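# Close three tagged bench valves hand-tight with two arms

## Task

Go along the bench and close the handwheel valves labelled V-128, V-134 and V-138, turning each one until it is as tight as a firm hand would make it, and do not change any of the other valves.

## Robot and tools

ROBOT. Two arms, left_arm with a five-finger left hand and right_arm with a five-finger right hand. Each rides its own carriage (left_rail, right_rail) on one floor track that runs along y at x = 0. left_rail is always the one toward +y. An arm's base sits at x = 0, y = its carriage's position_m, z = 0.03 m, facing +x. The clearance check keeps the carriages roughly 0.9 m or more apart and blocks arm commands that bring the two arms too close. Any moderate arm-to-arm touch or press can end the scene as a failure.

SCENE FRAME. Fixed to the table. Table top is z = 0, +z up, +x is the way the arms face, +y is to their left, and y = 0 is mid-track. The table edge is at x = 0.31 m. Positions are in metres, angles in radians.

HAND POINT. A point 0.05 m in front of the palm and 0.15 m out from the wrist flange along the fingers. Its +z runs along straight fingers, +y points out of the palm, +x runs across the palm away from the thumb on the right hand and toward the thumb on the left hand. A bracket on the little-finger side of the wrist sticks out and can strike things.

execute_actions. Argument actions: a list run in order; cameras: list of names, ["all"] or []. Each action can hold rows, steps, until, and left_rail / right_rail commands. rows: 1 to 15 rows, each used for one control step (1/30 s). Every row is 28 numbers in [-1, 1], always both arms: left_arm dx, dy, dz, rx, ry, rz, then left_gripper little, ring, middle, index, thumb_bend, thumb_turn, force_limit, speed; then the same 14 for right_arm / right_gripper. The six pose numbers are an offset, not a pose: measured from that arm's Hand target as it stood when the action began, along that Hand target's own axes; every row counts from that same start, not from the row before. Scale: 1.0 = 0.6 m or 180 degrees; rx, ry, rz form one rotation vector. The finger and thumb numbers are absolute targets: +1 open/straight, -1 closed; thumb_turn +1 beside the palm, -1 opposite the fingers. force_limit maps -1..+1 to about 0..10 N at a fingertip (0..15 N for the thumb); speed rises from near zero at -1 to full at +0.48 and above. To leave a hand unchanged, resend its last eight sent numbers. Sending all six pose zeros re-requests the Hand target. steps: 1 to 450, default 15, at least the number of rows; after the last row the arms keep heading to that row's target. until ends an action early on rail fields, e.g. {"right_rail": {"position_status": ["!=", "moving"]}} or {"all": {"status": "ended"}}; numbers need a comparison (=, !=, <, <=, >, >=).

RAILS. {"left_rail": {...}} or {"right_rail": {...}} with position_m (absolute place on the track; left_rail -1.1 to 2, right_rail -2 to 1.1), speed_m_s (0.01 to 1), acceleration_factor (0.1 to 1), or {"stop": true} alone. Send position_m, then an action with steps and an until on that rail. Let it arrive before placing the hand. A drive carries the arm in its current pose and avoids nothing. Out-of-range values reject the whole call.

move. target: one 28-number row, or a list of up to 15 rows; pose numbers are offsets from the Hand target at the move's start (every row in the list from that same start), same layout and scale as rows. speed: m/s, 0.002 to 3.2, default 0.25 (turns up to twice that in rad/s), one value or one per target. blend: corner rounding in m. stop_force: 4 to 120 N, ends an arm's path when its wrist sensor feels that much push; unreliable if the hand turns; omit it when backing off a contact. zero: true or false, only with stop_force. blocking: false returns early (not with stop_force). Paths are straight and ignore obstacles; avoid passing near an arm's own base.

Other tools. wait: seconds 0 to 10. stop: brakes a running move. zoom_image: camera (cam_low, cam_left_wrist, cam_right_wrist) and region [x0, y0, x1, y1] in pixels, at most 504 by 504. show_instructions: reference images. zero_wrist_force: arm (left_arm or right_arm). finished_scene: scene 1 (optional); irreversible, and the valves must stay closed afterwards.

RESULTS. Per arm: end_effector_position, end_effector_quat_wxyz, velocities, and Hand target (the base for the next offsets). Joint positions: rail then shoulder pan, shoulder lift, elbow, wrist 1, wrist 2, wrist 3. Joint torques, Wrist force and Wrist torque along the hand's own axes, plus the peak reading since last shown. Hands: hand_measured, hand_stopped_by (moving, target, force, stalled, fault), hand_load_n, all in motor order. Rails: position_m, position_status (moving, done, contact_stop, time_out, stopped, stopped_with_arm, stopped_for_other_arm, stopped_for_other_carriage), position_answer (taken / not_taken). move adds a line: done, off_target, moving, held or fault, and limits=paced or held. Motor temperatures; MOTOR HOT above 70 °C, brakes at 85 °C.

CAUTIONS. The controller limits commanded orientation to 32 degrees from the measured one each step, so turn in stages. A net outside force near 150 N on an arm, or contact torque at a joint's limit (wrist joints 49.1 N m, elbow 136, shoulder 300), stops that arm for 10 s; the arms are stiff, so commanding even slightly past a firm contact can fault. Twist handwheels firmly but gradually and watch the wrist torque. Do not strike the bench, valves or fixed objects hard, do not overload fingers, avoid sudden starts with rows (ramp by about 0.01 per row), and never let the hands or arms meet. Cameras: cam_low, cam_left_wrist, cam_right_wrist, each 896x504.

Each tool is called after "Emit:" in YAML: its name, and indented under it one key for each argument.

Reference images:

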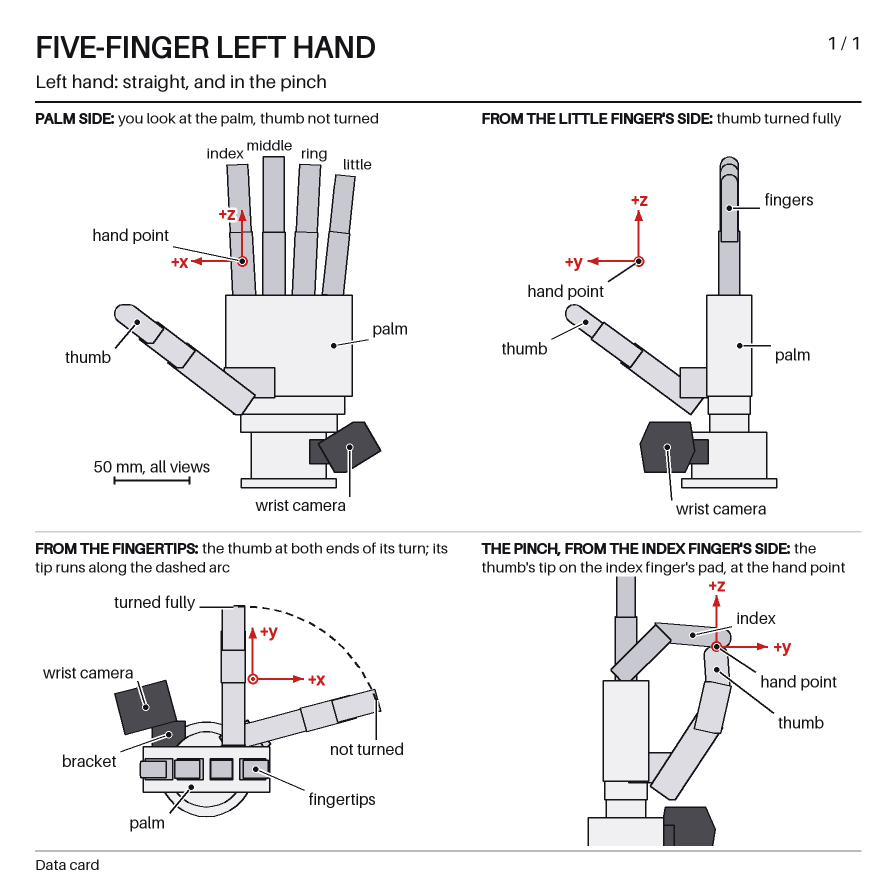

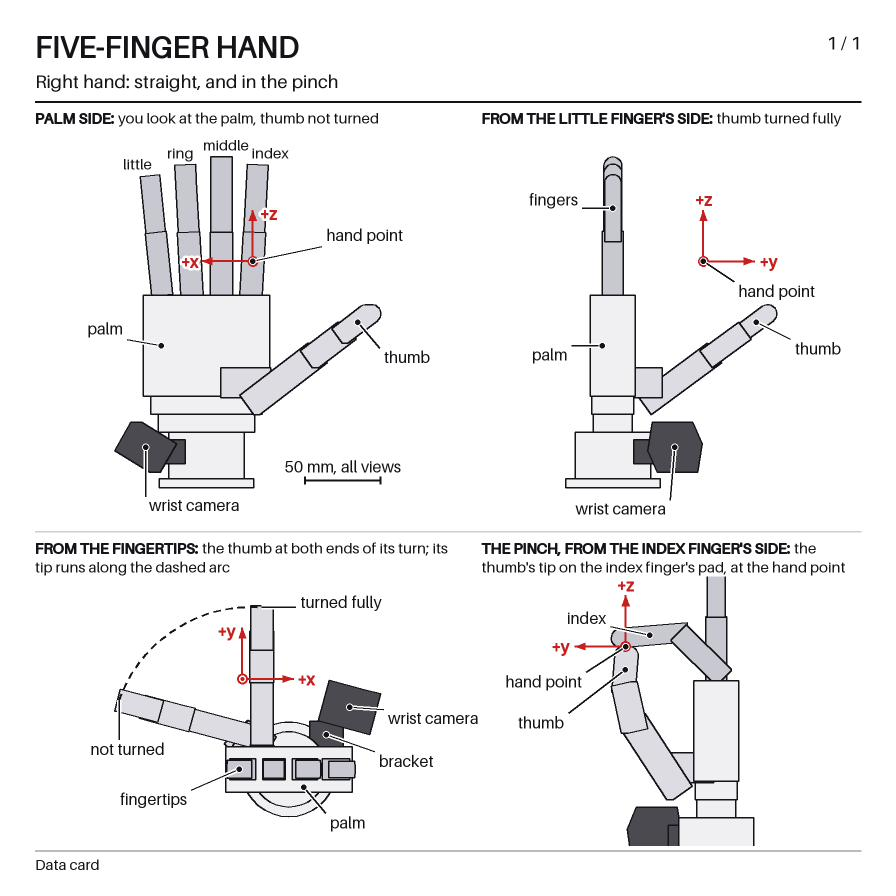

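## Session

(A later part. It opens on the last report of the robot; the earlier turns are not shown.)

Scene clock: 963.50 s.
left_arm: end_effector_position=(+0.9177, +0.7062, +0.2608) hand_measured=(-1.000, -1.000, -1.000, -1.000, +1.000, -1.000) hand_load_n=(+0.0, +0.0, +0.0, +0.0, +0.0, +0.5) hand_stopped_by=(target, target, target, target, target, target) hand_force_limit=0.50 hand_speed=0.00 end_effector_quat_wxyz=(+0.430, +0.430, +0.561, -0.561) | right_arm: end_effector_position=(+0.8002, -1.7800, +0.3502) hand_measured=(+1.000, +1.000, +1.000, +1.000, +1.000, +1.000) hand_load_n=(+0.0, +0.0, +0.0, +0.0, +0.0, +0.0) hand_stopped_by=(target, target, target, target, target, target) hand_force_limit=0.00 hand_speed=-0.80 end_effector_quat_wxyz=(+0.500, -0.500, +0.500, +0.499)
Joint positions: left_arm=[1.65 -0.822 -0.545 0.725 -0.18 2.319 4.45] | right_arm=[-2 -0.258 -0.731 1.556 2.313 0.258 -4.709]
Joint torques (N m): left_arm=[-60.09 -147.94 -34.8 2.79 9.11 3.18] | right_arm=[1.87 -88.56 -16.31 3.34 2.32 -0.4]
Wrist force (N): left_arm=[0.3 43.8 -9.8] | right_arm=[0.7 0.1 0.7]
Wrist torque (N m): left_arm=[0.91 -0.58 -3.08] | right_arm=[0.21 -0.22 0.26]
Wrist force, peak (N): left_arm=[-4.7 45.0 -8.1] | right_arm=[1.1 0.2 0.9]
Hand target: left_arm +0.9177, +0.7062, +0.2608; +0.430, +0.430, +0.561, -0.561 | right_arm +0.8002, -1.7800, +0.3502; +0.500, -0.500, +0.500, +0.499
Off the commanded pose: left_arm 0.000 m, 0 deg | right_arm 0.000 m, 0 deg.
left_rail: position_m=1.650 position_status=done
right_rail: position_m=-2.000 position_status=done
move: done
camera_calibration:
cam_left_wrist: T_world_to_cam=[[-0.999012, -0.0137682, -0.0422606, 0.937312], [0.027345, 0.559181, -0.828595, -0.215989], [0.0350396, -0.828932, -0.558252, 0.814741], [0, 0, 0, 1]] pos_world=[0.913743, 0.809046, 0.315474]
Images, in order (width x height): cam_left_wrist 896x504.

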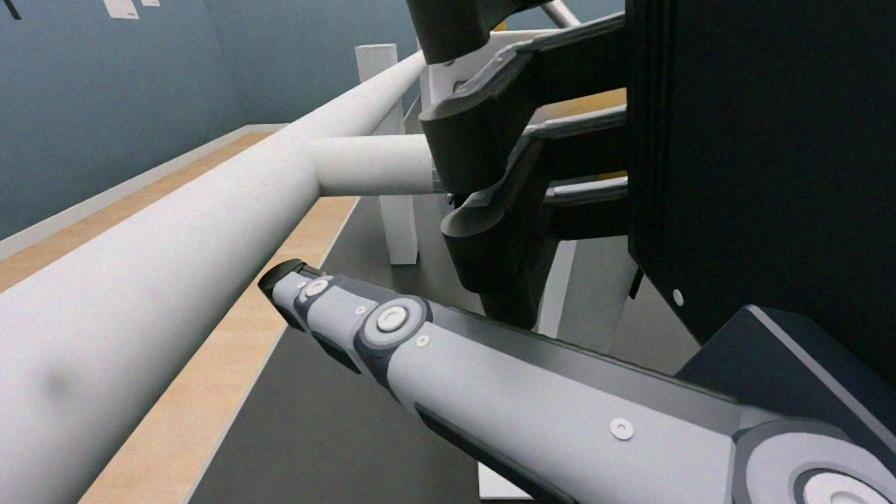

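Emit:
move:
  target:
    - [-0.025,-0.0044,0,0,0,0.0556,-1,-1,-1,-1,1,-1,0.5,0,0,0,0,0,0,0,1,1,1,1,1,1,0,-0.8]
    - [-0.0465,-0.0119,0,0,0,0.1056,-1,-1,-1,-1,1,-1,0.5,0,0,0,0,0,0,0,1,1,1,1,1,1,0,-0.8]
    - [-0.0555,-0.0163,0,0,0,0.1278,-1,-1,-1,-1,1,-1,0.5,0,0,0,0,0,0,0,1,1,1,1,1,1,0,-0.8]
  speed: 0.05
  stop_force: 70
  cameras: ["cam_left_wrist"]

Scene clock: 976.03 s.
left_arm: end_effector_position=(+0.9169, +0.7062, +0.2955) hand_measured=(-1.000, -1.000, -1.000, -1.000, +1.000, -1.000) hand_load_n=(+0.0, +0.0, +0.0, +0.0, +0.0, +0.5) hand_stopped_by=(target, target, target, target, target, target) hand_force_limit=0.50 hand_speed=0.00 end_effector_quat_wxyz=(+0.534, +0.533, +0.464, -0.464) | right_arm: end_effector_position=(+0.8002, -1.7800, +0.3502) hand_measured=(+1.000, +1.000, +1.000, +1.000, +1.000, +1.000) hand_load_n=(+0.0, +0.0, +0.0, +0.0, +0.0, +0.0) hand_stopped_by=(target, target, target, target, target, target) hand_force_limit=0.00 hand_speed=-0.80 end_effector_quat_wxyz=(+0.500, -0.500, +0.500, +0.499)
Joint positions: left_arm=[1.65 -0.831 -0.578 0.767 -0.189 2.309 4.852] | right_arm=[-2 -0.258 -0.731 1.556 2.313 0.258 -4.709]
Joint torques (N m): left_arm=[-71.16 -133.72 -23.18 -0.41 13.24 3.45] | right_arm=[2.22 -89.87 -16.49 2.95 2.04 -0.4]
Wrist force (N): left_arm=[8.7 56.6 -6.7] | right_arm=[0.8 -0.1 0.7]
Wrist torque (N m): left_arm=[0.88 -0.62 -3.33] | right_arm=[0.17 -0.23 0.25]
Wrist force, peak (N): left_arm=[9.3 56.8 -6.3] | right_arm=[1.2 -0.1 0.9]
Hand target: left_arm +0.9169, +0.7062, +0.2955; +0.534, +0.533, +0.464, -0.464 | right_arm +0.8002, -1.7800, +0.3502; +0.500, -0.500, +0.500, +0.499
Off the commanded pose: left_arm 0.000 m, 0 deg | right_arm 0.000 m, 0 deg.
left_rail: position_m=1.650 position_status=done
right_rail: position_m=-2.000 position_status=done
move: done
camera_calibration:
cam_left_wrist: T_world_to_cam=[[-0.903033, -0.0135574, -0.429358, 0.964199], [0.34905, 0.55944, -0.751792, -0.505041], [0.250392, -0.82876, -0.50046, 0.619523], [0, 0, 0, 1]] pos_world=[0.891864, 0.809048, 0.344347]
Images, in order (width x height): cam_left_wrist 896x504.

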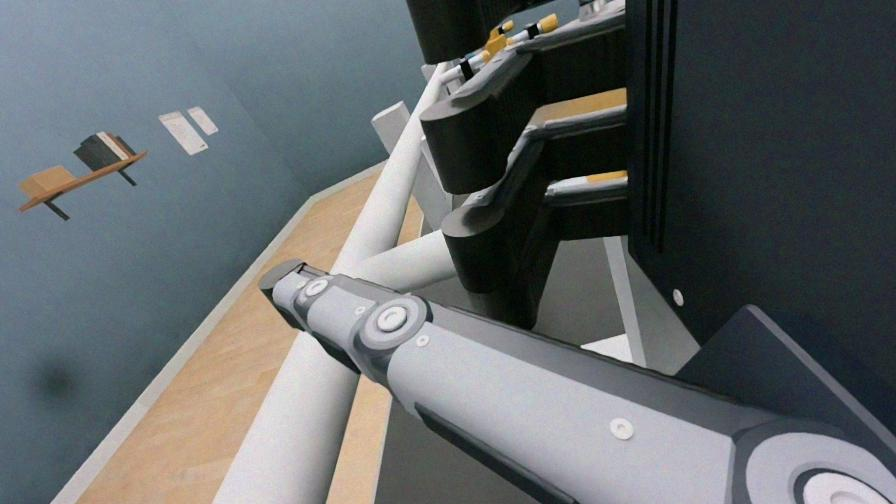

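Emit:
move:
  target: [0,-0.015,0,0,0,0,-1,-1,-1,-1,1,-1,0.5,0,0,0,0,0,0,0,1,1,1,1,1,1,0,-0.8]
  speed: 0.02
  stop_force: 25

Scene clock: 982.40 s.
left_arm: end_effector_position=(+0.9152, +0.7062, +0.2953) hand_measured=(-1.000, -1.000, -1.000, -1.000, +1.000, -1.000) hand_load_n=(+0.5, +0.0, +0.0, +0.0, +0.0, +0.5) hand_stopped_by=(target, target, target, target, target, target) hand_force_limit=0.50 hand_speed=0.00 end_effector_quat_wxyz=(+0.534, +0.533, +0.464, -0.464) | right_arm: end_effector_position=(+0.8002, -1.7800, +0.3502) hand_measured=(+1.000, +1.000, +1.000, +1.000, +1.000, +1.000) hand_load_n=(+0.5, +0.0, +0.0, +0.0, +0.0, +0.0) hand_stopped_by=(target, target, target, target, target, target) hand_force_limit=0.00 hand_speed=-0.80 end_effector_quat_wxyz=(+0.500, -0.500, +0.500, +0.499)
Joint positions: left_arm=[1.65 -0.833 -0.581 0.773 -0.192 2.308 4.852] | right_arm=[-2 -0.258 -0.731 1.556 2.313 0.258 -4.709]
Joint torques (N m): left_arm=[-67.23 -105.06 -38.29 8.66 20.15 2.62] | right_arm=[2.32 -87.98 -16.37 2.87 2.23 -0.45]
Wrist force (N): left_arm=[8.2 79.7 0.3] | right_arm=[0.7 0.0 0.9]
Wrist torque (N m): left_arm=[0.73 -0.33 -4.83] | right_arm=[0.18 -0.23 0.26]
Wrist force, peak (N): left_arm=[9.3 95.0 6.9] | right_arm=[1.0 0.1 1.0]
Hand target: left_arm +0.9152, +0.7063, +0.2953; +0.534, +0.533, +0.464, -0.464 (not the last commanded pose) | right_arm +0.8002, -1.7800, +0.3502; +0.500, -0.500, +0.500, +0.499
Off the commanded pose: left_arm 0.007 m, 0 deg | right_arm 0.000 m, 0 deg.
left_rail: position_m=1.650 position_status=done
right_rail: position_m=-2.000 position_status=done
move: contact (left_arm)

Emit:
move:
  target:
    - [0,0.025,0,0,0,0,-1,-1,-1,-1,1,-1,0.5,0,0,0,0,0,0,0,1,1,1,1,1,1,0,-0.8]
    - [0,0.025,-0.28,0,0,0,-1,-1,-1,-1,1,-1,0.5,0,0,0,0,0,0,0,1,1,1,1,1,1,0,-0.8]
  speed: 0.15
  cameras: ["cam_left_wrist","cam_low"]

Scene clock: 993.37 s.
left_arm: end_effector_position=(+0.9299, +0.8741, +0.2974) hand_measured=(-1.000, -1.000, -1.000, -1.000, +1.000, -1.000) hand_load_n=(-0.5, +0.0, +0.0, +0.0, +0.0, +0.0) hand_stopped_by=(target, target, target, target, target, target) hand_force_limit=0.50 hand_speed=0.00 end_effector_quat_wxyz=(+0.534, +0.533, +0.464, -0.464) | right_arm: end_effector_position=(+0.8002, -1.7800, +0.3502) hand_measured=(+1.000, +1.000, +1.000, +1.000, +1.000, +1.000) hand_load_n=(+0.0, +0.0, +0.0, +0.0, +0.0, +0.0) hand_stopped_by=(target, target, target, target, target, target) hand_force_limit=0.00 hand_speed=-0.80 end_effector_quat_wxyz=(+0.500, -0.500, +0.500, +0.499)
Joint positions: left_arm=[1.65 -0.706 -0.748 1.083 -0.335 2.435 4.852] | right_arm=[-2 -0.258 -0.731 1.556 2.313 0.258 -4.709]
Joint torques (N m): left_arm=[14.36 -120.13 -29.24 -4.97 2.08 -2.05] | right_arm=[-0.01 -89.64 -16.53 2.78 2.17 -0.24]
Wrist force (N): left_arm=[1.4 -1.0 -2.4] | right_arm=[0.7 0.2 0.3]
Wrist torque (N m): left_arm=[-0.13 -0.40 0.17] | right_arm=[0.24 -0.22 0.27]
Wrist force, peak (N): left_arm=[8.4 79.8 0.1] | right_arm=[1.0 0.5 1.1]
Hand target: left_arm +0.9299, +0.8743, +0.2975; +0.534, +0.533, +0.464, -0.464 | right_arm +0.8002, -1.7800, +0.3502; +0.500, -0.500, +0.500, +0.499
Off the commanded pose: left_arm 0.000 m, 0 deg | right_arm 0.000 m, 0 deg.
left_rail: position_m=1.650 position_status=done
right_rail: position_m=-2.000 position_status=done
move: done
camera_calibration:
cam_left_wrist: T_world_to_cam=[[-0.90303, -0.0137221, -0.429359, 0.979189], [0.348932, 0.559558, -0.751759, -0.6021], [0.250567, -0.828677, -0.50051, 0.756146], [0, 0, 0, 1]] pos_world=[0.904863, 0.976947, 0.346247]
Images, in order (width x height): cam_low 896x504, cam_left_wrist 896x504.

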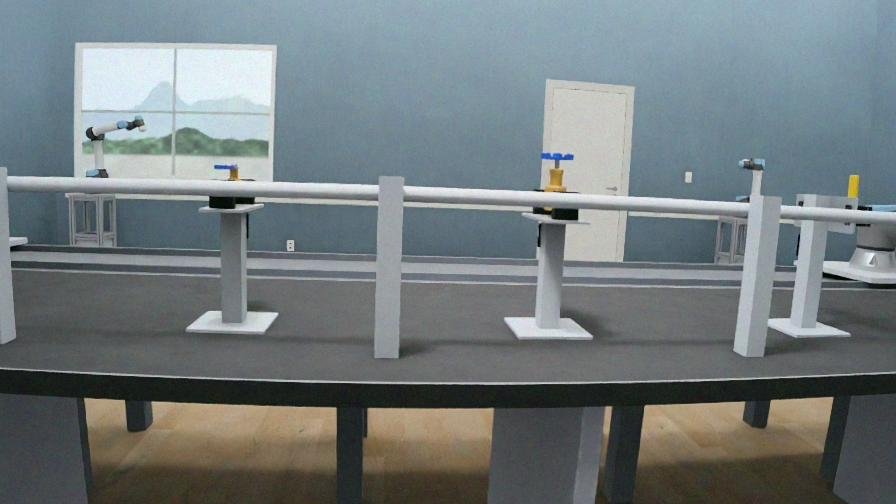

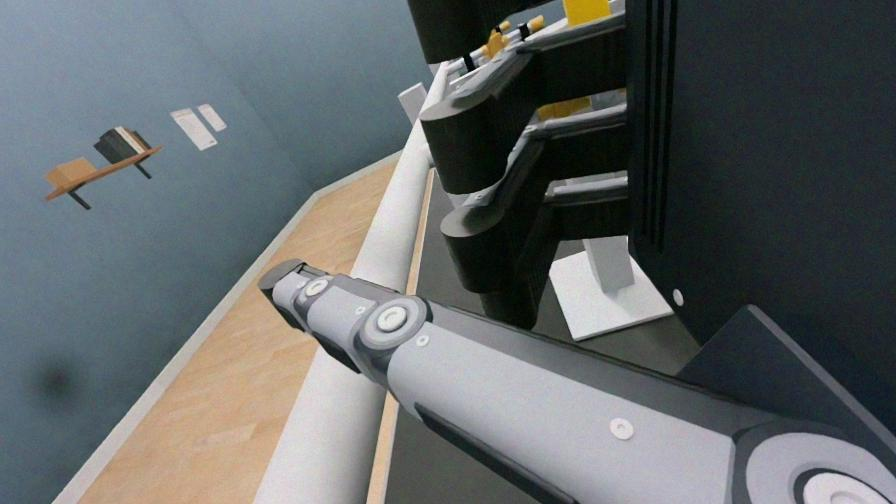

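Emit:
move:
  target: [0,0,0,0,0,0,-1,-1,-1,-1,1,-1,0.5,0,0.102,0.062,0.3833,0,0,0,-1,-1,-1,1,1,1,0.5,0]
  speed: 0.2
  cameras: ["cam_right_wrist"]

Emit:
zoom_image:
  camera: "cam_right_wrist"
  region: [250, 0, 650, 300]

Scene clock: 1049.20 s.
left_arm: end_effector_position=(+0.9299, +0.8743, +0.2975) hand_measured=(-1.000, -1.000, -1.000, -1.000, +1.000, -1.000) hand_load_n=(+0.0, +0.0, +0.0, +0.0, +0.0, +0.5) hand_stopped_by=(target, target, target, target, target, target) hand_force_limit=0.50 hand_speed=0.00 end_effector_quat_wxyz=(+0.534, +0.533, +0.464, -0.464) | right_arm: end_effector_position=(+0.7633, -1.5501, +0.2887) hand_measured=(-1.000, -1.000, -1.000, +1.000, +1.000, +1.000) hand_load_n=(+0.0, +0.0, +0.0, +0.0, +0.0, +0.0) hand_stopped_by=(target, target, target, target, target, target) hand_force_limit=0.50 hand_speed=0.00 end_effector_quat_wxyz=(+0.500, -0.500, +0.500, +0.499) end_effector_velocity=(+0.001, -0.001, +0.000) end_effector_angular_velocity=(+0.000, -0.001, -0.003)
Joint positions: left_arm=[1.65 -0.706 -0.748 1.083 -0.335 2.435 4.852] | right_arm=[-2 0.01 -0.675 1.596 2.229 -0.011 -4.722]
Joint velocities: left_arm=[within noise] | right_arm=[0 -0.001 0 0 0.004 -0.001 -0.005]
Joint torques (N m): left_arm=[13.16 -118.46 -29.07 -5.18 1.65 -1.94] | right_arm=[6.78 -80.3 -24.8 2.1 -2.68 -3.32]
Wrist force (N): left_arm=[1.5 -1.2 -2.3] | right_arm=[1.5 0.2 0.8]
Wrist torque (N m): left_arm=[-0.15 -0.39 0.18] | right_arm=[0.19 -0.34 0.27]
Wrist force, peak (N): left_arm=[1.5 -1.3 -2.5] | right_arm=[1.9 -0.1 1.5]
Hand target: left_arm +0.9299, +0.8743, +0.2975; +0.534, +0.533, +0.464, -0.464 | right_arm +0.7632, -1.5500, +0.2887; +0.500, -0.500, +0.500, +0.499
Off the commanded pose: left_arm 0.000 m, 0 deg | right_arm 0.000 m, 0 deg.
left_rail: position_m=1.650 position_status=done
right_rail: position_m=-2.000 position_status=done
move: done
camera_calibration:
cam_right_wrist: T_world_to_cam=[[-0.98203, -0.00678276, -0.188601, 0.794315], [-0.167038, -0.433862, 0.88536, -0.789496], [-0.0878317, 0.900954, 0.424932, 1.4549], [0, 0, 0, 1]] pos_world=[0.775952, -1.64794, 0.230564]
Images, in order (width x height): cam_right_wrist 896x504.

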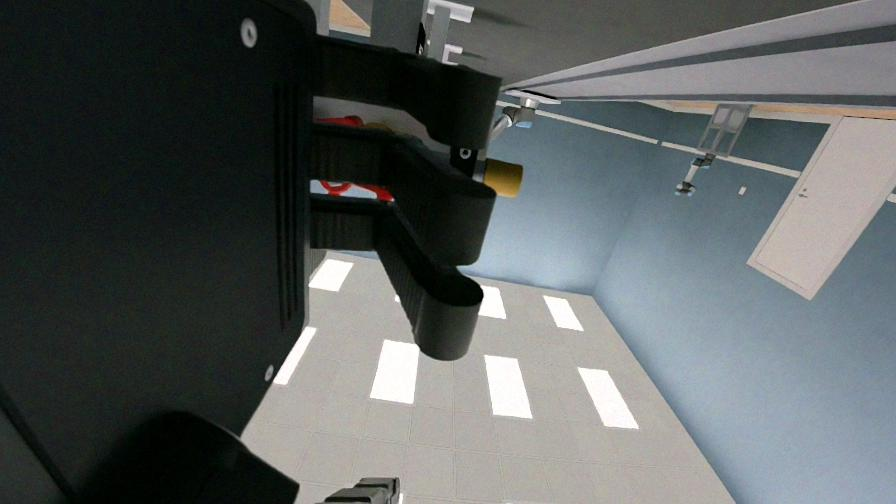

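Scaled by 1.260.

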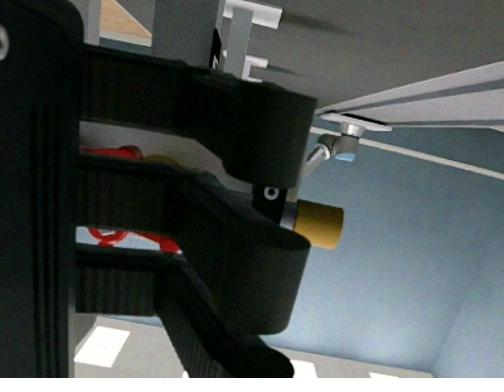

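Emit:
move:
  target: [0,0,0,0,0,0,-1,-1,-1,-1,1,-1,0.5,0,0,0,0,0,0,0,1,1,1,1,1,1,0.5,0]
  cameras: ["cam_right_wrist"]

Emit:
zoom_image:
  camera: "cam_right_wrist"
  region: [280, 0, 560, 280]

Scene clock: 1053.13 s.
left_arm: end_effector_position=(+0.9299, +0.8743, +0.2975) hand_measured=(-1.000, -1.000, -1.000, -1.000, +1.000, -1.000) hand_load_n=(+0.0, +0.0, +0.0, +0.0, +0.0, +0.0) hand_stopped_by=(target, target, target, target, target, target) hand_force_limit=0.50 hand_speed=0.00 end_effector_quat_wxyz=(+0.534, +0.533, +0.464, -0.464) | right_arm: end_effector_position=(+0.7632, -1.5501, +0.2887) hand_measured=(+1.000, +1.000, +1.000, +1.000, +1.000, +1.000) hand_load_n=(+0.0, +0.0, +0.5, +0.0, +0.0, +0.0) hand_stopped_by=(target, target, target, target, target, target) hand_force_limit=0.50 hand_speed=0.00 end_effector_quat_wxyz=(+0.500, -0.500, +0.500, +0.500)
Joint positions: left_arm=[1.65 -0.706 -0.748 1.083 -0.335 2.435 4.852] | right_arm=[-2 0.01 -0.675 1.596 2.229 -0.011 -4.723]
Joint torques (N m): left_arm=[13.2 -118.02 -29.47 -5.08 1.13 -2.17] | right_arm=[3.02 -99.13 -15.41 2.03 -0.66 -2.79]
Wrist force (N): left_arm=[1.3 -0.9 -2.2] | right_arm=[1.2 -0.2 0.8]
Wrist torque (N m): left_arm=[-0.11 -0.36 0.15] | right_arm=[0.13 -0.28 0.24]
Wrist force, peak (N): left_arm=[1.6 -1.1 -2.4] | right_arm=[1.8 0.0 0.7]
Hand target: left_arm +0.9299, +0.8743, +0.2975; +0.534, +0.533, +0.464, -0.464 | right_arm +0.7632, -1.5501, +0.2887; +0.500, -0.500, +0.500, +0.500
Off the commanded pose: left_arm 0.000 m, 0 deg | right_arm 0.000 m, 0 deg.
left_rail: position_m=1.650 position_status=done
right_rail: position_m=-2.000 position_status=done
move: done
camera_calibration:
cam_right_wrist: T_world_to_cam=[[-0.982072, -0.00677917, -0.188385, 0.794187], [-0.166851, -0.433806, 0.885422, -0.789493], [-0.087725, 0.900981, 0.424898, 1.4549], [0, 0, 0, 1]] pos_world=[0.775852, -1.64794, 0.230465]
Images, in order (width x height): cam_right_wrist 896x504.

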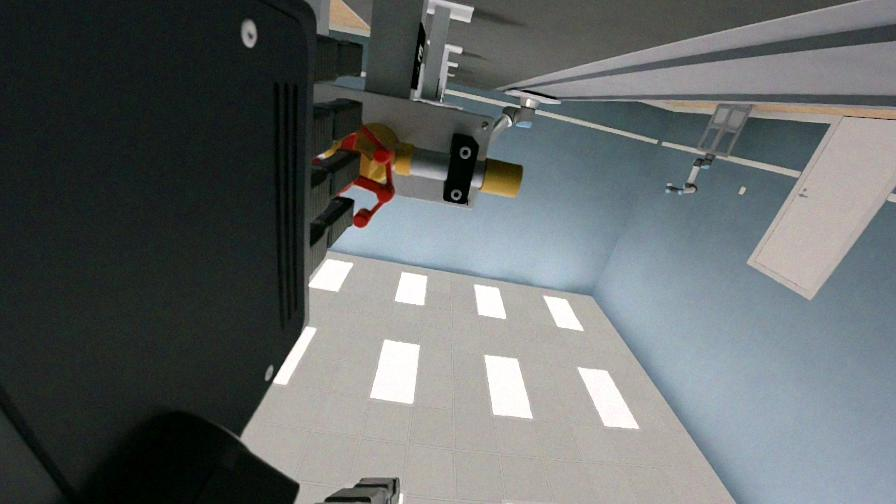

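Scaled by 1.800.

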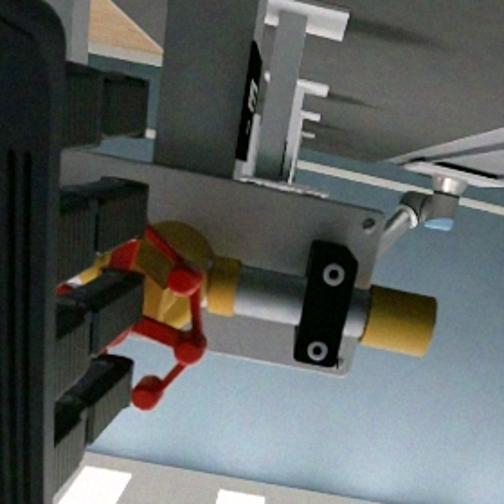

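Emit:
move:
  target: [0,0,0,0,0,0,-1,-1,-1,-1,1,-1,0.5,0,-0.0073,0.001,0,0,0,0,-1,-1,-1,1,1,1,0.5,0]

Emit:
move:
  target: [0,0,0,0,0,0,-1,-1,-1,-1,1,-1,0.5,0,0,0,0.0703,0,0,0,-1,-1,-1,1,1,1,0.5,0]
  speed: 0.03
  stop_force: 6
  cameras: ["cam_right_wrist"]

Emit:
zoom_image:
  camera: "cam_right_wrist"
  region: [280, 0, 560, 280]

Scene clock: 1074.07 s.
left_arm: end_effector_position=(+0.9299, +0.8743, +0.2975) hand_measured=(-1.000, -1.000, -1.000, -1.000, +1.000, -1.000) hand_load_n=(+0.0, +0.0, +0.0, +0.0, +0.0, +0.5) hand_stopped_by=(target, target, target, target, target, target) hand_force_limit=0.50 hand_speed=0.00 end_effector_quat_wxyz=(+0.534, +0.533, +0.464, -0.464) | right_arm: end_effector_position=(+0.7626, -1.5501, +0.2930) hand_measured=(-1.000, -1.000, -1.000, +1.000, +1.000, +1.000) hand_load_n=(+0.0, +0.0, +0.0, +0.0, +0.0, +0.0) hand_stopped_by=(target, target, target, target, target, target) hand_force_limit=0.50 hand_speed=0.00 end_effector_quat_wxyz=(+0.500, -0.500, +0.500, +0.500)
Joint positions: left_arm=[1.65 -0.706 -0.748 1.083 -0.335 2.435 4.852] | right_arm=[-2 0.01 -0.681 1.598 2.231 -0.011 -4.72]
Joint torques (N m): left_arm=[13.5 -117.32 -29.67 -5.31 0.15 -1.91] | right_arm=[-0.13 -99.03 -13.71 2.49 1.21 0.8]
Wrist force (N): left_arm=[1.3 -1.0 -2.4] | right_arm=[1.1 0.0 0.4]
Wrist torque (N m): left_arm=[-0.12 -0.37 0.16] | right_arm=[0.18 -0.27 -0.10]
Wrist force, peak (N): left_arm=[1.5 -1.1 -2.5] | right_arm=[2.0 0.0 0.4]
Hand target: left_arm +0.9299, +0.8743, +0.2975; +0.534, +0.533, +0.464, -0.464 | right_arm +0.7626, -1.5501, +0.2931; +0.500, -0.500, +0.500, +0.500
Off the commanded pose: left_arm 0.000 m, 0 deg | right_arm 0.000 m, 0 deg.
left_rail: position_m=1.650 position_status=done
right_rail: position_m=-2.000 position_status=done
move: done

Scene clock: 1075.77 s.
left_arm: end_effector_position=(+0.9299, +0.8743, +0.2975) hand_measured=(-1.000, -1.000, -1.000, -1.000, +1.000, -1.000) hand_load_n=(+0.0, +0.0, +0.0, +0.0, +0.0, +0.5) hand_stopped_by=(target, target, target, target, target, target) hand_force_limit=0.50 hand_speed=0.00 end_effector_quat_wxyz=(+0.534, +0.533, +0.464, -0.464) | right_arm: end_effector_position=(+0.7625, -1.5368, +0.2931) hand_measured=(-1.000, -1.000, -1.000, +1.000, +1.000, +1.000) hand_load_n=(+0.0, +0.0, +0.0, +0.5, +0.0, +0.0) hand_stopped_by=(target, target, target, target, target, target) hand_force_limit=0.50 hand_speed=0.00 end_effector_quat_wxyz=(+0.500, -0.500, +0.500, +0.500)
Joint positions: left_arm=[1.65 -0.706 -0.748 1.083 -0.335 2.435 4.852] | right_arm=[-2 0.026 -0.678 1.591 2.235 -0.027 -4.719]
Joint torques (N m): left_arm=[12.98 -117.46 -29.7 -5.22 0.11 -2.07] | right_arm=[-10.56 -99.93 -13.74 -1.9 3.18 -1.53]
Wrist force (N): left_arm=[1.3 -0.9 -2.0] | right_arm=[1.8 -2.3 -3.4]
Wrist torque (N m): left_arm=[-0.12 -0.36 0.15] | right_arm=[0.50 -0.33 -0.04]
Wrist force, peak (N): left_arm=[1.4 -1.1 -2.6] | right_arm=[1.7 -3.1 -15.8]
Hand target: left_arm +0.9299, +0.8743, +0.2975; +0.534, +0.533, +0.464, -0.464 | right_arm +0.7626, -1.5368, +0.2931; +0.500, -0.500, +0.500, +0.500 (not the last commanded pose)
Off the commanded pose: left_arm 0.000 m, 0 deg | right_arm 0.029 m, 0 deg.
left_rail: position_m=1.650 position_status=done
right_rail: position_m=-2.000 position_status=done
move: contact (right_arm)
camera_calibration:
cam_right_wrist: T_world_to_cam=[[-0.98207, -0.00679615, -0.188393, 0.79449], [-0.166858, -0.433727, 0.88546, -0.787592], [-0.0877287, 0.901019, 0.424816, 1.44108], [0, 0, 0, 1]] pos_world=[0.775252, -1.63464, 0.234865]
Images, in order (width x height): cam_right_wrist 896x504.

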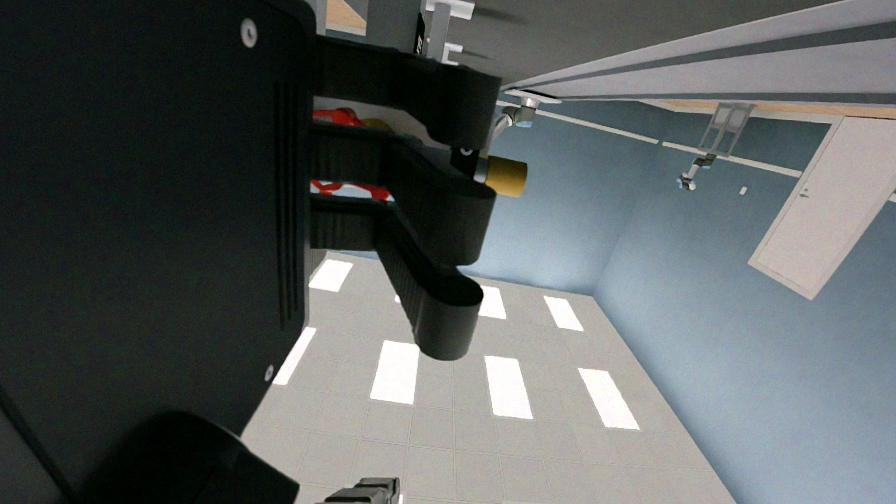

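Scaled by 1.800.

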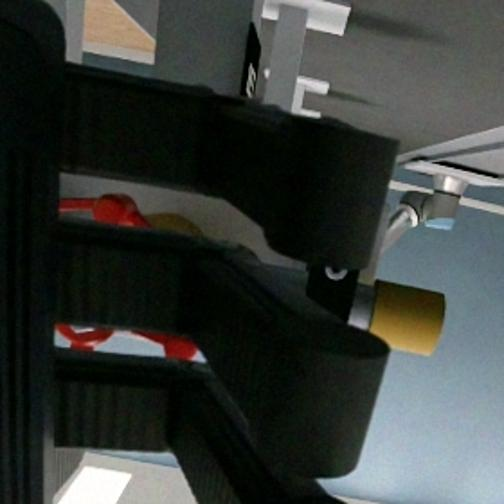

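Emit:
move:
  target:
    - [0,0,0,0,0,0,-1,-1,-1,-1,1,-1,0.5,0,0,0,-0.01,0,0,0,-1,-1,-1,1,1,1,0.5,0]
    - [0,0,0,0,0,0,-1,-1,-1,-1,1,-1,0.5,0,0.0058,0.0037,-0.01,0,0,0,-1,-1,-1,1,1,1,0.5,0]
  speed: 0.05

Emit:
move:
  target: [0,0,0,0,0,0,-1,-1,-1,-1,1,-1,0.5,0,0,0,0.05,0,0,0,-1,-1,-1,1,1,1,0.5,0]
  speed: 0.02
  stop_force: 4
  cameras: ["cam_right_wrist"]

Scene clock: 1106.40 s.
left_arm: end_effector_position=(+0.9299, +0.8743, +0.2975) hand_measured=(-1.000, -1.000, -1.000, -1.000, +1.000, -1.000) hand_load_n=(+0.0, +0.0, +0.0, +0.0, +0.0, +0.5) hand_stopped_by=(target, target, target, target, target, target) hand_force_limit=0.50 hand_speed=0.00 end_effector_quat_wxyz=(+0.534, +0.533, +0.464, -0.464) | right_arm: end_effector_position=(+0.7605, -1.5427, +0.2899) hand_measured=(-1.000, -1.000, -1.000, +1.000, +1.000, +1.000) hand_load_n=(+0.0, +0.0, +0.0, +0.0, +0.0, +0.0) hand_stopped_by=(target, target, target, target, target, target) hand_force_limit=0.50 hand_speed=0.00 end_effector_quat_wxyz=(+0.500, -0.500, +0.500, +0.500)
Joint positions: left_arm=[1.65 -0.706 -0.748 1.083 -0.335 2.435 4.852] | right_arm=[-2 0.019 -0.677 1.599 2.229 -0.02 -4.722]
Joint torques (N m): left_arm=[12.21 -118.85 -29.66 -5.05 0.02 -1.93] | right_arm=[-13.2 -76.11 -14.13 -1.15 2.4 -2.74]
Wrist force (N): left_arm=[1.4 -0.9 -2.1] | right_arm=[1.3 -0.1 0.7]
Wrist torque (N m): left_arm=[-0.12 -0.39 0.17] | right_arm=[0.16 -0.30 0.25]
Wrist force, peak (N): left_arm=[1.5 -1.1 -2.5] | right_arm=[1.6 -2.5 -4.0]
Hand target: left_arm +0.9299, +0.8743, +0.2975; +0.534, +0.533, +0.464, -0.464 | right_arm +0.7603, -1.5428, +0.2896; +0.500, -0.500, +0.500, +0.500
Off the commanded pose: left_arm 0.000 m, 0 deg | right_arm 0.000 m, 0 deg.
left_rail: position_m=1.650 position_status=done
right_rail: position_m=-2.000 position_status=done
move: done

Scene clock: 1108.20 s.
left_arm: end_effector_position=(+0.9299, +0.8743, +0.2975) hand_measured=(-1.000, -1.000, -1.000, -1.000, +1.000, -1.000) hand_load_n=(+0.0, +0.0, +0.0, +0.0, +0.0, +0.5) hand_stopped_by=(target, target, target, target, target, target) hand_force_limit=0.50 hand_speed=0.00 end_effector_quat_wxyz=(+0.534, +0.533, +0.464, -0.464) | right_arm: end_effector_position=(+0.7603, -1.5312, +0.2895) hand_measured=(-1.000, -1.000, -1.000, +1.000, +1.000, +1.000) hand_load_n=(+0.0, +0.0, +0.0, +0.0, +0.0, +0.0) hand_stopped_by=(target, target, target, target, target, target) hand_force_limit=0.50 hand_speed=0.00 end_effector_quat_wxyz=(+0.500, -0.500, +0.500, +0.500)
Joint positions: left_arm=[1.65 -0.706 -0.748 1.083 -0.335 2.435 4.852] | right_arm=[-2 0.033 -0.674 1.592 2.231 -0.034 -4.721]
Joint torques (N m): left_arm=[12.48 -117.81 -30.42 -5.07 0.12 -1.89] | right_arm=[-17.17 -106.77 -17.76 -2.1 2.42 -1.59]
Wrist force (N): left_arm=[1.4 -0.9 -2.3] | right_arm=[10.2 0.3 2.1]
Wrist torque (N m): left_arm=[-0.10 -0.38 0.16] | right_arm=[0.06 0.33 0.45]
Wrist force, peak (N): left_arm=[1.4 -1.2 -2.3] | right_arm=[12.8 0.5 -1.9]
Hand target: left_arm +0.9299, +0.8743, +0.2975; +0.534, +0.533, +0.464, -0.464 | right_arm +0.7603, -1.5312, +0.2895; +0.500, -0.500, +0.500, +0.500 (not the last commanded pose)
Off the commanded pose: left_arm 0.000 m, 0 deg | right_arm 0.018 m, 0 deg.
left_rail: position_m=1.650 position_status=done
right_rail: position_m=-2.000 position_status=done
move: contact (right_arm)
camera_calibration:
cam_right_wrist: T_world_to_cam=[[-0.982088, -0.00686444, -0.188296, 0.791589], [-0.16675, -0.433646, 0.88552, -0.782355], [-0.0877326, 0.901057, 0.424734, 1.43732], [0, 0, 0, 1]] pos_world=[0.773052, -1.62894, 0.231365]
Images, in order (width x height): cam_right_wrist 896x504.

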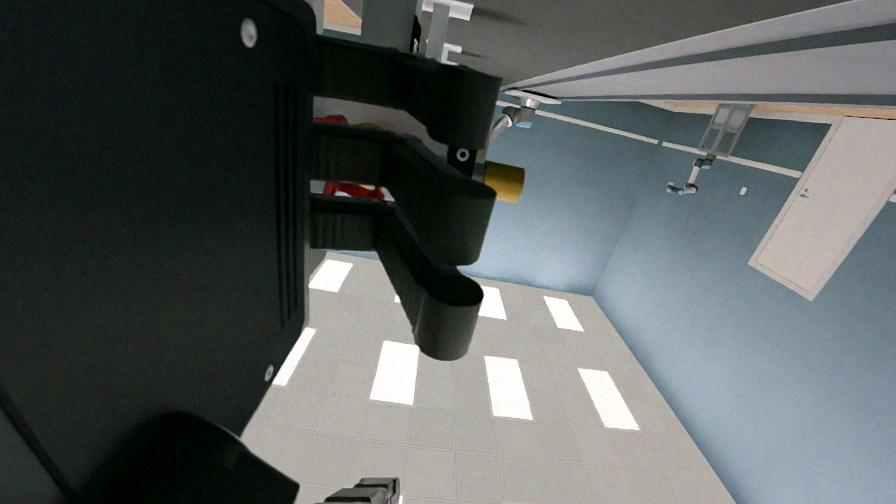

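Emit:
move:
  target:
    - [0,0,0,0,0,0,-1,-1,-1,-1,1,-1,0.5,0,0,0,-0.015,0,0,0,-1,-1,-1,1,1,1,0.5,0]
    - [0,0,0,0,0,0,-1,-1,-1,-1,1,-1,0.5,0,0.005,0,-0.015,0,0,0,-1,-1,-1,1,1,1,0.5,0]
  speed: 0.05

Emit:
move:
  target: [0,0,0,0,0,0,-1,-1,-1,-1,1,-1,0.5,0,0,0,0.055,0,0,0,-1,-1,-1,1,1,1,0.5,0]
  speed: 0.02
  stop_force: 4
  cameras: ["cam_right_wrist"]

Emit:
zoom_image:
  camera: "cam_right_wrist"
  region: [300, 80, 500, 280]

Scene clock: 1115.10 s.
left_arm: end_effector_position=(+0.9299, +0.8743, +0.2975) hand_measured=(-1.000, -1.000, -1.000, -1.000, +1.000, -1.000) hand_load_n=(+0.0, +0.0, +0.0, +0.0, +0.0, +0.5) hand_stopped_by=(target, target, target, target, target, target) hand_force_limit=0.50 hand_speed=0.00 end_effector_quat_wxyz=(+0.534, +0.533, +0.464, -0.464) | right_arm: end_effector_position=(+0.7603, -1.5401, +0.2868) hand_measured=(-1.000, -1.000, -1.000, +1.000, +1.000, +1.000) hand_load_n=(+0.0, -0.5, +0.0, +0.0, +0.0, +0.0) hand_stopped_by=(target, target, target, target, target, target) hand_force_limit=0.50 hand_speed=0.00 end_effector_quat_wxyz=(+0.500, -0.500, +0.500, +0.500)
Joint positions: left_arm=[1.65 -0.706 -0.748 1.083 -0.335 2.435 4.852] | right_arm=[-2 0.022 -0.673 1.598 2.227 -0.023 -4.724]
Joint torques (N m): left_arm=[11.91 -117.63 -30.1 -5.1 0.21 -1.81] | right_arm=[-13.05 -78.36 -13.57 -1.96 2.41 -2.42]
Wrist force (N): left_arm=[1.4 -1.0 -2.2] | right_arm=[1.6 1.1 0.6]
Wrist torque (N m): left_arm=[-0.12 -0.38 0.16] | right_arm=[0.35 -0.34 0.31]
Wrist force, peak (N): left_arm=[1.7 -0.9 -2.4] | right_arm=[10.9 0.2 2.4]
Hand target: left_arm +0.9299, +0.8743, +0.2975; +0.534, +0.533, +0.464, -0.464 | right_arm +0.7603, -1.5401, +0.2865; +0.500, -0.500, +0.500, +0.500
Off the commanded pose: left_arm 0.000 m, 0 deg | right_arm 0.000 m, 0 deg.
left_rail: position_m=1.650 position_status=done
right_rail: position_m=-2.000 position_status=done
move: done

Scene clock: 1116.73 s.
left_arm: end_effector_position=(+0.9299, +0.8743, +0.2975) hand_measured=(-1.000, -1.000, -1.000, -1.000, +1.000, -1.000) hand_load_n=(+0.0, +0.0, +0.0, +0.0, +0.0, +0.0) hand_stopped_by=(target, target, target, target, target, target) hand_force_limit=0.50 hand_speed=0.00 end_effector_quat_wxyz=(+0.534, +0.533, +0.464, -0.464) | right_arm: end_effector_position=(+0.7603, -1.5320, +0.2866) hand_measured=(-1.000, -1.000, -1.000, +1.000, +1.000, +1.000) hand_load_n=(+0.0, +0.0, +0.0, -5.5, +0.0, +0.0) hand_stopped_by=(target, target, target, target, target, target) hand_force_limit=0.50 hand_speed=0.00 end_effector_quat_wxyz=(+0.500, -0.500, +0.500, +0.500)
Joint positions: left_arm=[1.65 -0.706 -0.748 1.083 -0.335 2.435 4.852] | right_arm=[-2 0.032 -0.671 1.593 2.229 -0.033 -4.723]
Joint torques (N m): left_arm=[11.75 -118.55 -30.29 -5.2 0.15 -1.9] | right_arm=[-13.94 -95.94 -15.14 -1.1 0.68 -1.55]
Wrist force (N): left_arm=[1.6 -0.9 -2.1] | right_arm=[-0.8 6.1 -1.1]
Wrist torque (N m): left_arm=[-0.12 -0.40 0.17] | right_arm=[0.20 -0.49 -0.10]
Wrist force, peak (N): left_arm=[1.5 -0.9 -2.4] | right_arm=[-1.8 7.5 2.1]
Hand target: left_arm +0.9299, +0.8743, +0.2975; +0.534, +0.533, +0.464, -0.464 | right_arm +0.7603, -1.5320, +0.2866; +0.500, -0.500, +0.500, +0.500 (not the last commanded pose)
Off the commanded pose: left_arm 0.000 m, 0 deg | right_arm 0.025 m, 0 deg.
left_rail: position_m=1.650 position_status=done
right_rail: position_m=-2.000 position_status=done
move: contact (right_arm)
camera_calibration:
cam_right_wrist: T_world_to_cam=[[-0.98208, -0.00695286, -0.188338, 0.790778], [-0.166749, -0.433661, 0.885513, -0.780129], [-0.0878319, 0.901049, 0.42473, 1.43946], [0, 0, 0, 1]] pos_world=[0.772952, -1.62984, 0.228365]
Images, in order (width x height): cam_right_wrist 896x504.

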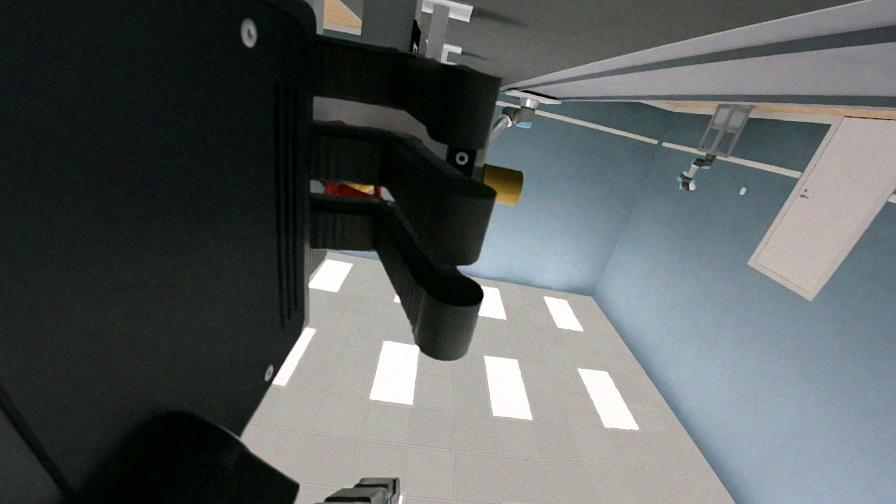

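Scaled by 2.520.

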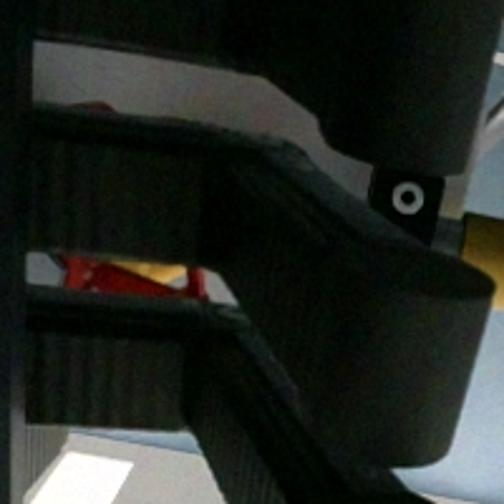

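Emit:
move:
  target:
    - [0,0,0,0,0,0,-1,-1,-1,-1,1,-1,0.5,0,0,0,-0.02,0,0,0,-1,-1,-1,1,1,1,0.5,0]
    - [0,0,0,0,0,0,-1,-1,-1,-1,1,-1,0.5,0,-0.0883,-0.0667,-0.1467,0,0,0,-1,-1,-1,1,1,1,0.5,0]
    - [0,0,0,0,0,0,-1,-1,-1,-1,1,-1,0.5,0,-0.0883,-0.0667,-0.1467,0,0,0.5833,-1,-1,-1,1,1,1,0.5,0]
  speed: [0.05,0.2,0.6]

Emit:
move:
  target: [0,0,0,0,0,0,-1,-1,-1,-1,1,-1,0.5,0,0,0,0,0,0,0.5833,-1,-1,0.8,0.8,1,-1,0.5,0]
  speed: 0.6
  cameras: ["cam_right_wrist"]

Scene clock: 1164.77 s.
left_arm: end_effector_position=(+0.9299, +0.8743, +0.2975) hand_measured=(-1.000, -1.000, -1.000, -1.000, +1.000, -1.000) hand_load_n=(+0.0, +0.0, +0.0, +0.0, +0.0, +0.5) hand_stopped_by=(target, target, target, target, target, target) hand_force_limit=0.50 hand_speed=0.00 end_effector_quat_wxyz=(+0.534, +0.533, +0.464, -0.464) | right_arm: end_effector_position=(+0.8001, -1.6195, +0.3394) hand_measured=(-1.000, -1.000, -1.000, +1.000, +1.000, +1.000) hand_load_n=(+0.0, +0.0, +0.0, +0.0, -0.5, +0.0) hand_stopped_by=(target, target, target, target, target, target) hand_force_limit=0.50 hand_speed=0.00 end_effector_quat_wxyz=(-0.081, +0.102, +0.687, +0.715)
Joint positions: left_arm=[1.65 -0.706 -0.748 1.083 -0.335 2.435 4.852] | right_arm=[-2 -0.077 -0.899 1.968 2.783 0.055 -3.592]
Joint torques (N m): left_arm=[10.84 -118.66 -30.9 -5.14 0.18 -1.76] | right_arm=[-15.38 -61.19 -38 -4.87 3.7 1.19]
Wrist force (N): left_arm=[1.0 -0.9 -2.2] | right_arm=[0.1 -0.3 -0.1]
Wrist torque (N m): left_arm=[-0.12 -0.33 0.14] | right_arm=[0.07 0.00 -0.32]
Wrist force, peak (N): left_arm=[1.4 -1.4 -2.6] | right_arm=[-0.9 6.5 -1.0]
Hand target: left_arm +0.9299, +0.8743, +0.2975; +0.534, +0.533, +0.464, -0.464 | right_arm +0.8002, -1.6200, +0.3396; -0.092, +0.092, +0.701, +0.701
Off the commanded pose: left_arm 0.000 m, 0 deg | right_arm 0.001 m, 3 deg.
left_rail: position_m=1.650 position_status=done
right_rail: position_m=-2.000 position_status=done
move: off_target (right_arm)

Scene clock: 1167.47 s.
left_arm: end_effector_position=(+0.9299, +0.8743, +0.2975) hand_measured=(-1.000, -1.000, -1.000, -1.000, +1.000, -1.000) hand_load_n=(+0.0, +0.0, +0.0, +0.0, +0.0, +0.5) hand_stopped_by=(target, target, target, target, target, target) hand_force_limit=0.50 hand_speed=0.00 end_effector_quat_wxyz=(+0.534, +0.533, +0.464, -0.464) | right_arm: end_effector_position=(+0.8002, -1.6192, +0.3396) hand_measured=(-1.000, -1.000, +0.800, +0.800, +1.000, -1.000) hand_load_n=(+0.0, +0.0, +0.0, +0.0, +0.0, +0.5) hand_stopped_by=(target, target, target, target, target, target) hand_force_limit=0.50 hand_speed=0.00 end_effector_quat_wxyz=(+0.602, -0.621, -0.329, -0.379)
Joint positions: left_arm=[1.65 -0.706 -0.748 1.083 -0.335 2.435 4.852] | right_arm=[-2 -0.078 -1.194 2.012 3.639 0.012 -2.365]
Joint torques (N m): left_arm=[10.67 -119.77 -31.13 -5.24 0.13 -1.74] | right_arm=[2.83 -48.89 -49.17 -6.25 4.35 1.69]
Wrist force (N): left_arm=[1.0 -0.8 -1.8] | right_arm=[-0.2 0.9 0.0]
Wrist torque (N m): left_arm=[-0.12 -0.30 0.13] | right_arm=[0.20 0.17 -0.32]
Wrist force, peak (N): left_arm=[1.3 -1.2 -2.4] | right_arm=[-0.4 1.3 -0.2]
Hand target: left_arm +0.9299, +0.8743, +0.2975; +0.534, +0.533, +0.464, -0.464 | right_arm +0.8002, -1.6200, +0.3396; +0.612, -0.612, -0.354, -0.354
Off the commanded pose: left_arm 0.000 m, 0 deg | right_arm 0.001 m, 4 deg.
left_rail: position_m=1.650 position_status=done
right_rail: position_m=-2.000 position_status=done
move: off_target (right_arm)
camera_calibration:
cam_right_wrist: T_world_to_cam=[[0.941825, -0.0744624, -0.327751, -0.762138], [-0.329242, -0.400426, -0.855137, -0.0832896], [-0.0675643, 0.913299, -0.401647, 1.78323], [0, 0, 0, 1]] pos_world=[0.810861, -1.71872, 0.395213]
Images, in order (width x height): cam_right_wrist 896x504.

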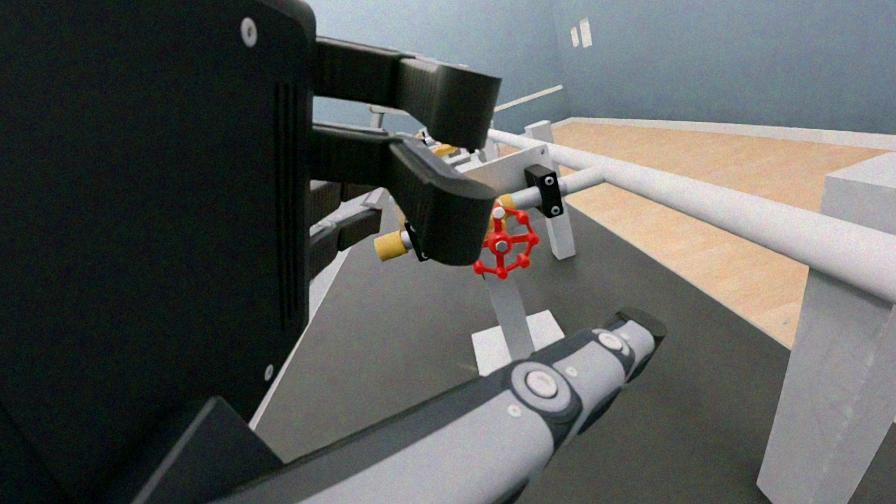

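Emit:
move:
  target: [0,0,0,0,0,0,-1,-1,-1,-1,1,-1,0.5,0,0.029,-0.017,-0.883,0,0,0,-1,-1,0.8,0.8,1,-1,0.5,0]
  speed: 0.15

Emit:
execute_actions:
  actions:
    - {"right_rail":{"position_m":-1.45},"steps":90,"until":{"right_rail":{"position_status":["!=","moving"]}}}
  cameras: ["cam_right_wrist","cam_low"]

Scene clock: 1196.80 s.
left_arm: end_effector_position=(+0.9299, +0.8743, +0.2975) hand_measured=(-1.000, -1.000, -1.000, -1.000, +1.000, -1.000) hand_load_n=(+0.0, +0.0, +0.0, +0.5, +0.0, +0.5) hand_stopped_by=(target, target, target, target, target, target) hand_force_limit=0.50 hand_speed=0.00 end_effector_quat_wxyz=(+0.534, +0.533, +0.464, -0.464) | right_arm: end_effector_position=(+0.7996, -2.1496, +0.3599) hand_measured=(-1.000, -1.000, +0.800, +0.800, +1.000, -1.000) hand_load_n=(+0.0, +0.0, +0.0, +0.0, +0.0, +0.0) hand_stopped_by=(target, target, target, target, target, target) hand_force_limit=0.50 hand_speed=0.00 end_effector_quat_wxyz=(+0.612, -0.612, -0.354, -0.354)
Joint positions: left_arm=[1.65 -0.706 -0.748 1.083 -0.335 2.435 4.852] | right_arm=[-2 -0.702 -0.831 1.527 2.445 0.701 -1.048]
Joint torques (N m): left_arm=[10.64 -118.03 -31.6 -5.09 0.16 -1.64] | right_arm=[-7.04 -67.61 -49.1 3.5 1.67 1.32]
Wrist force (N): left_arm=[1.2 -0.6 -2.3] | right_arm=[-0.3 1.0 0.0]
Wrist torque (N m): left_arm=[-0.06 -0.35 0.14] | right_arm=[0.25 0.19 -0.37]
Wrist force, peak (N): left_arm=[1.6 -0.8 -2.6] | right_arm=[-1.2 1.3 0.6]
Hand target: left_arm +0.9299, +0.8743, +0.2975; +0.534, +0.533, +0.464, -0.464 | right_arm +0.7997, -2.1499, +0.3599; +0.612, -0.612, -0.354, -0.354
Off the commanded pose: left_arm 0.000 m, 0 deg | right_arm 0.000 m, 0 deg.
left_rail: position_m=1.650 position_status=done
right_rail: position_m=-2.000 position_status=done
move: done

Scene clock: 1198.60 s.
left_arm: end_effector_position=(+0.9299, +0.8743, +0.2975) hand_measured=(-1.000, -1.000, -1.000, -1.000, +1.000, -1.000) hand_load_n=(+0.0, -0.5, +0.0, +0.0, +0.0, +0.5) hand_stopped_by=(target, target, target, target, target, target) hand_force_limit=0.50 hand_speed=0.00 end_effector_quat_wxyz=(+0.534, +0.533, +0.464, -0.464) | right_arm: end_effector_position=(+0.7997, -1.5999, +0.3599) hand_measured=(-1.000, -1.000, +0.800, +0.800, +1.000, -1.000) hand_load_n=(+0.0, +0.0, +0.0, +0.0, +0.0, +0.5) hand_stopped_by=(target, target, target, target, target, target) hand_force_limit=0.50 hand_speed=0.00 end_effector_quat_wxyz=(+0.612, -0.612, -0.354, -0.354)
Joint positions: left_arm=[1.65 -0.706 -0.748 1.083 -0.335 2.435 4.852] | right_arm=[-1.45 -0.702 -0.831 1.527 2.445 0.701 -1.048]
Joint torques (N m): left_arm=[10.87 -117.5 -30.82 -5.12 -0.02 -1.63] | right_arm=[-13.73 -79.14 -41.71 2.55 0.28 1.04]
Wrist force (N): left_arm=[1.7 -1.1 -1.8] | right_arm=[0.1 1.4 0.1]
Wrist torque (N m): left_arm=[-0.17 -0.41 0.18] | right_arm=[0.29 0.12 -0.34]
Wrist force, peak (N): left_arm=[1.3 -1.1 -2.7] | right_arm=[-0.1 1.1 1.8]
Hand target: left_arm +0.9299, +0.8743, +0.2975; +0.534, +0.533, +0.464, -0.464 | right_arm +0.7997, -1.5998, +0.3599; +0.612, -0.612, -0.354, -0.354
Off the commanded pose: left_arm 0.000 m, 0 deg | right_arm 0.000 m, 0 deg.
left_rail: position_m=1.650 position_status=done
right_rail: position_m=-1.450 position_status=done
camera_calibration:
cam_right_wrist: T_world_to_cam=[[0.944756, -0.00825854, -0.327671, -0.649948], [-0.298585, -0.434079, -0.849954, -0.138493], [-0.135216, 0.900837, -0.412565, 1.81183], [0, 0, 0, 1]] pos_world=[0.817677, -1.69764, 0.416814]
Images, in order (width x height): cam_low 896x504, cam_right_wrist 896x504.

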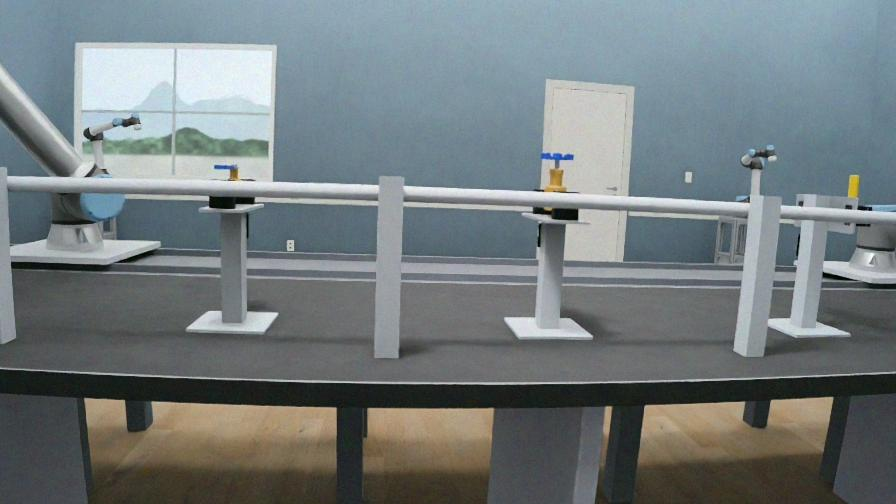

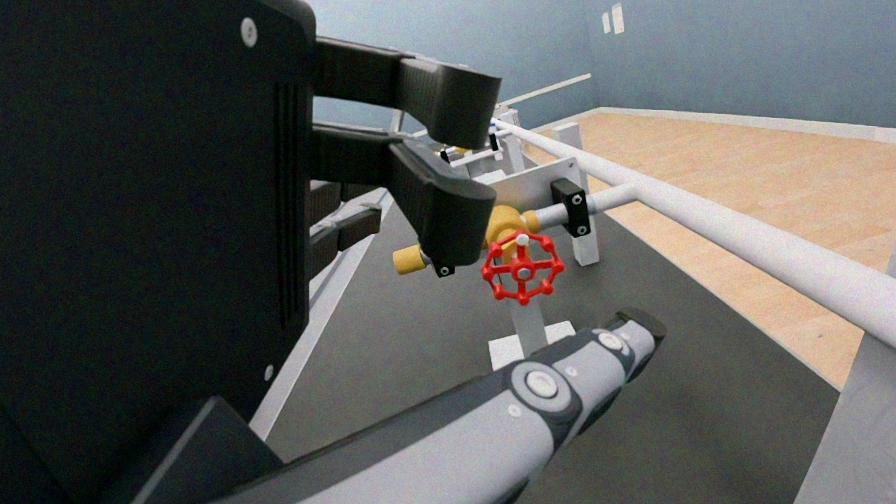

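Emit:
zoom_image:
  camera: "cam_right_wrist"
  region: [460, 200, 600, 320]

Scaled by 3.600.

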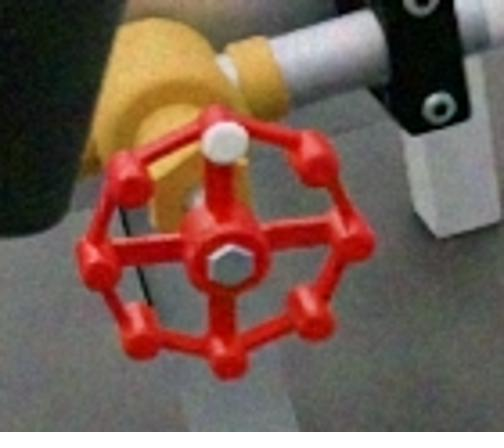

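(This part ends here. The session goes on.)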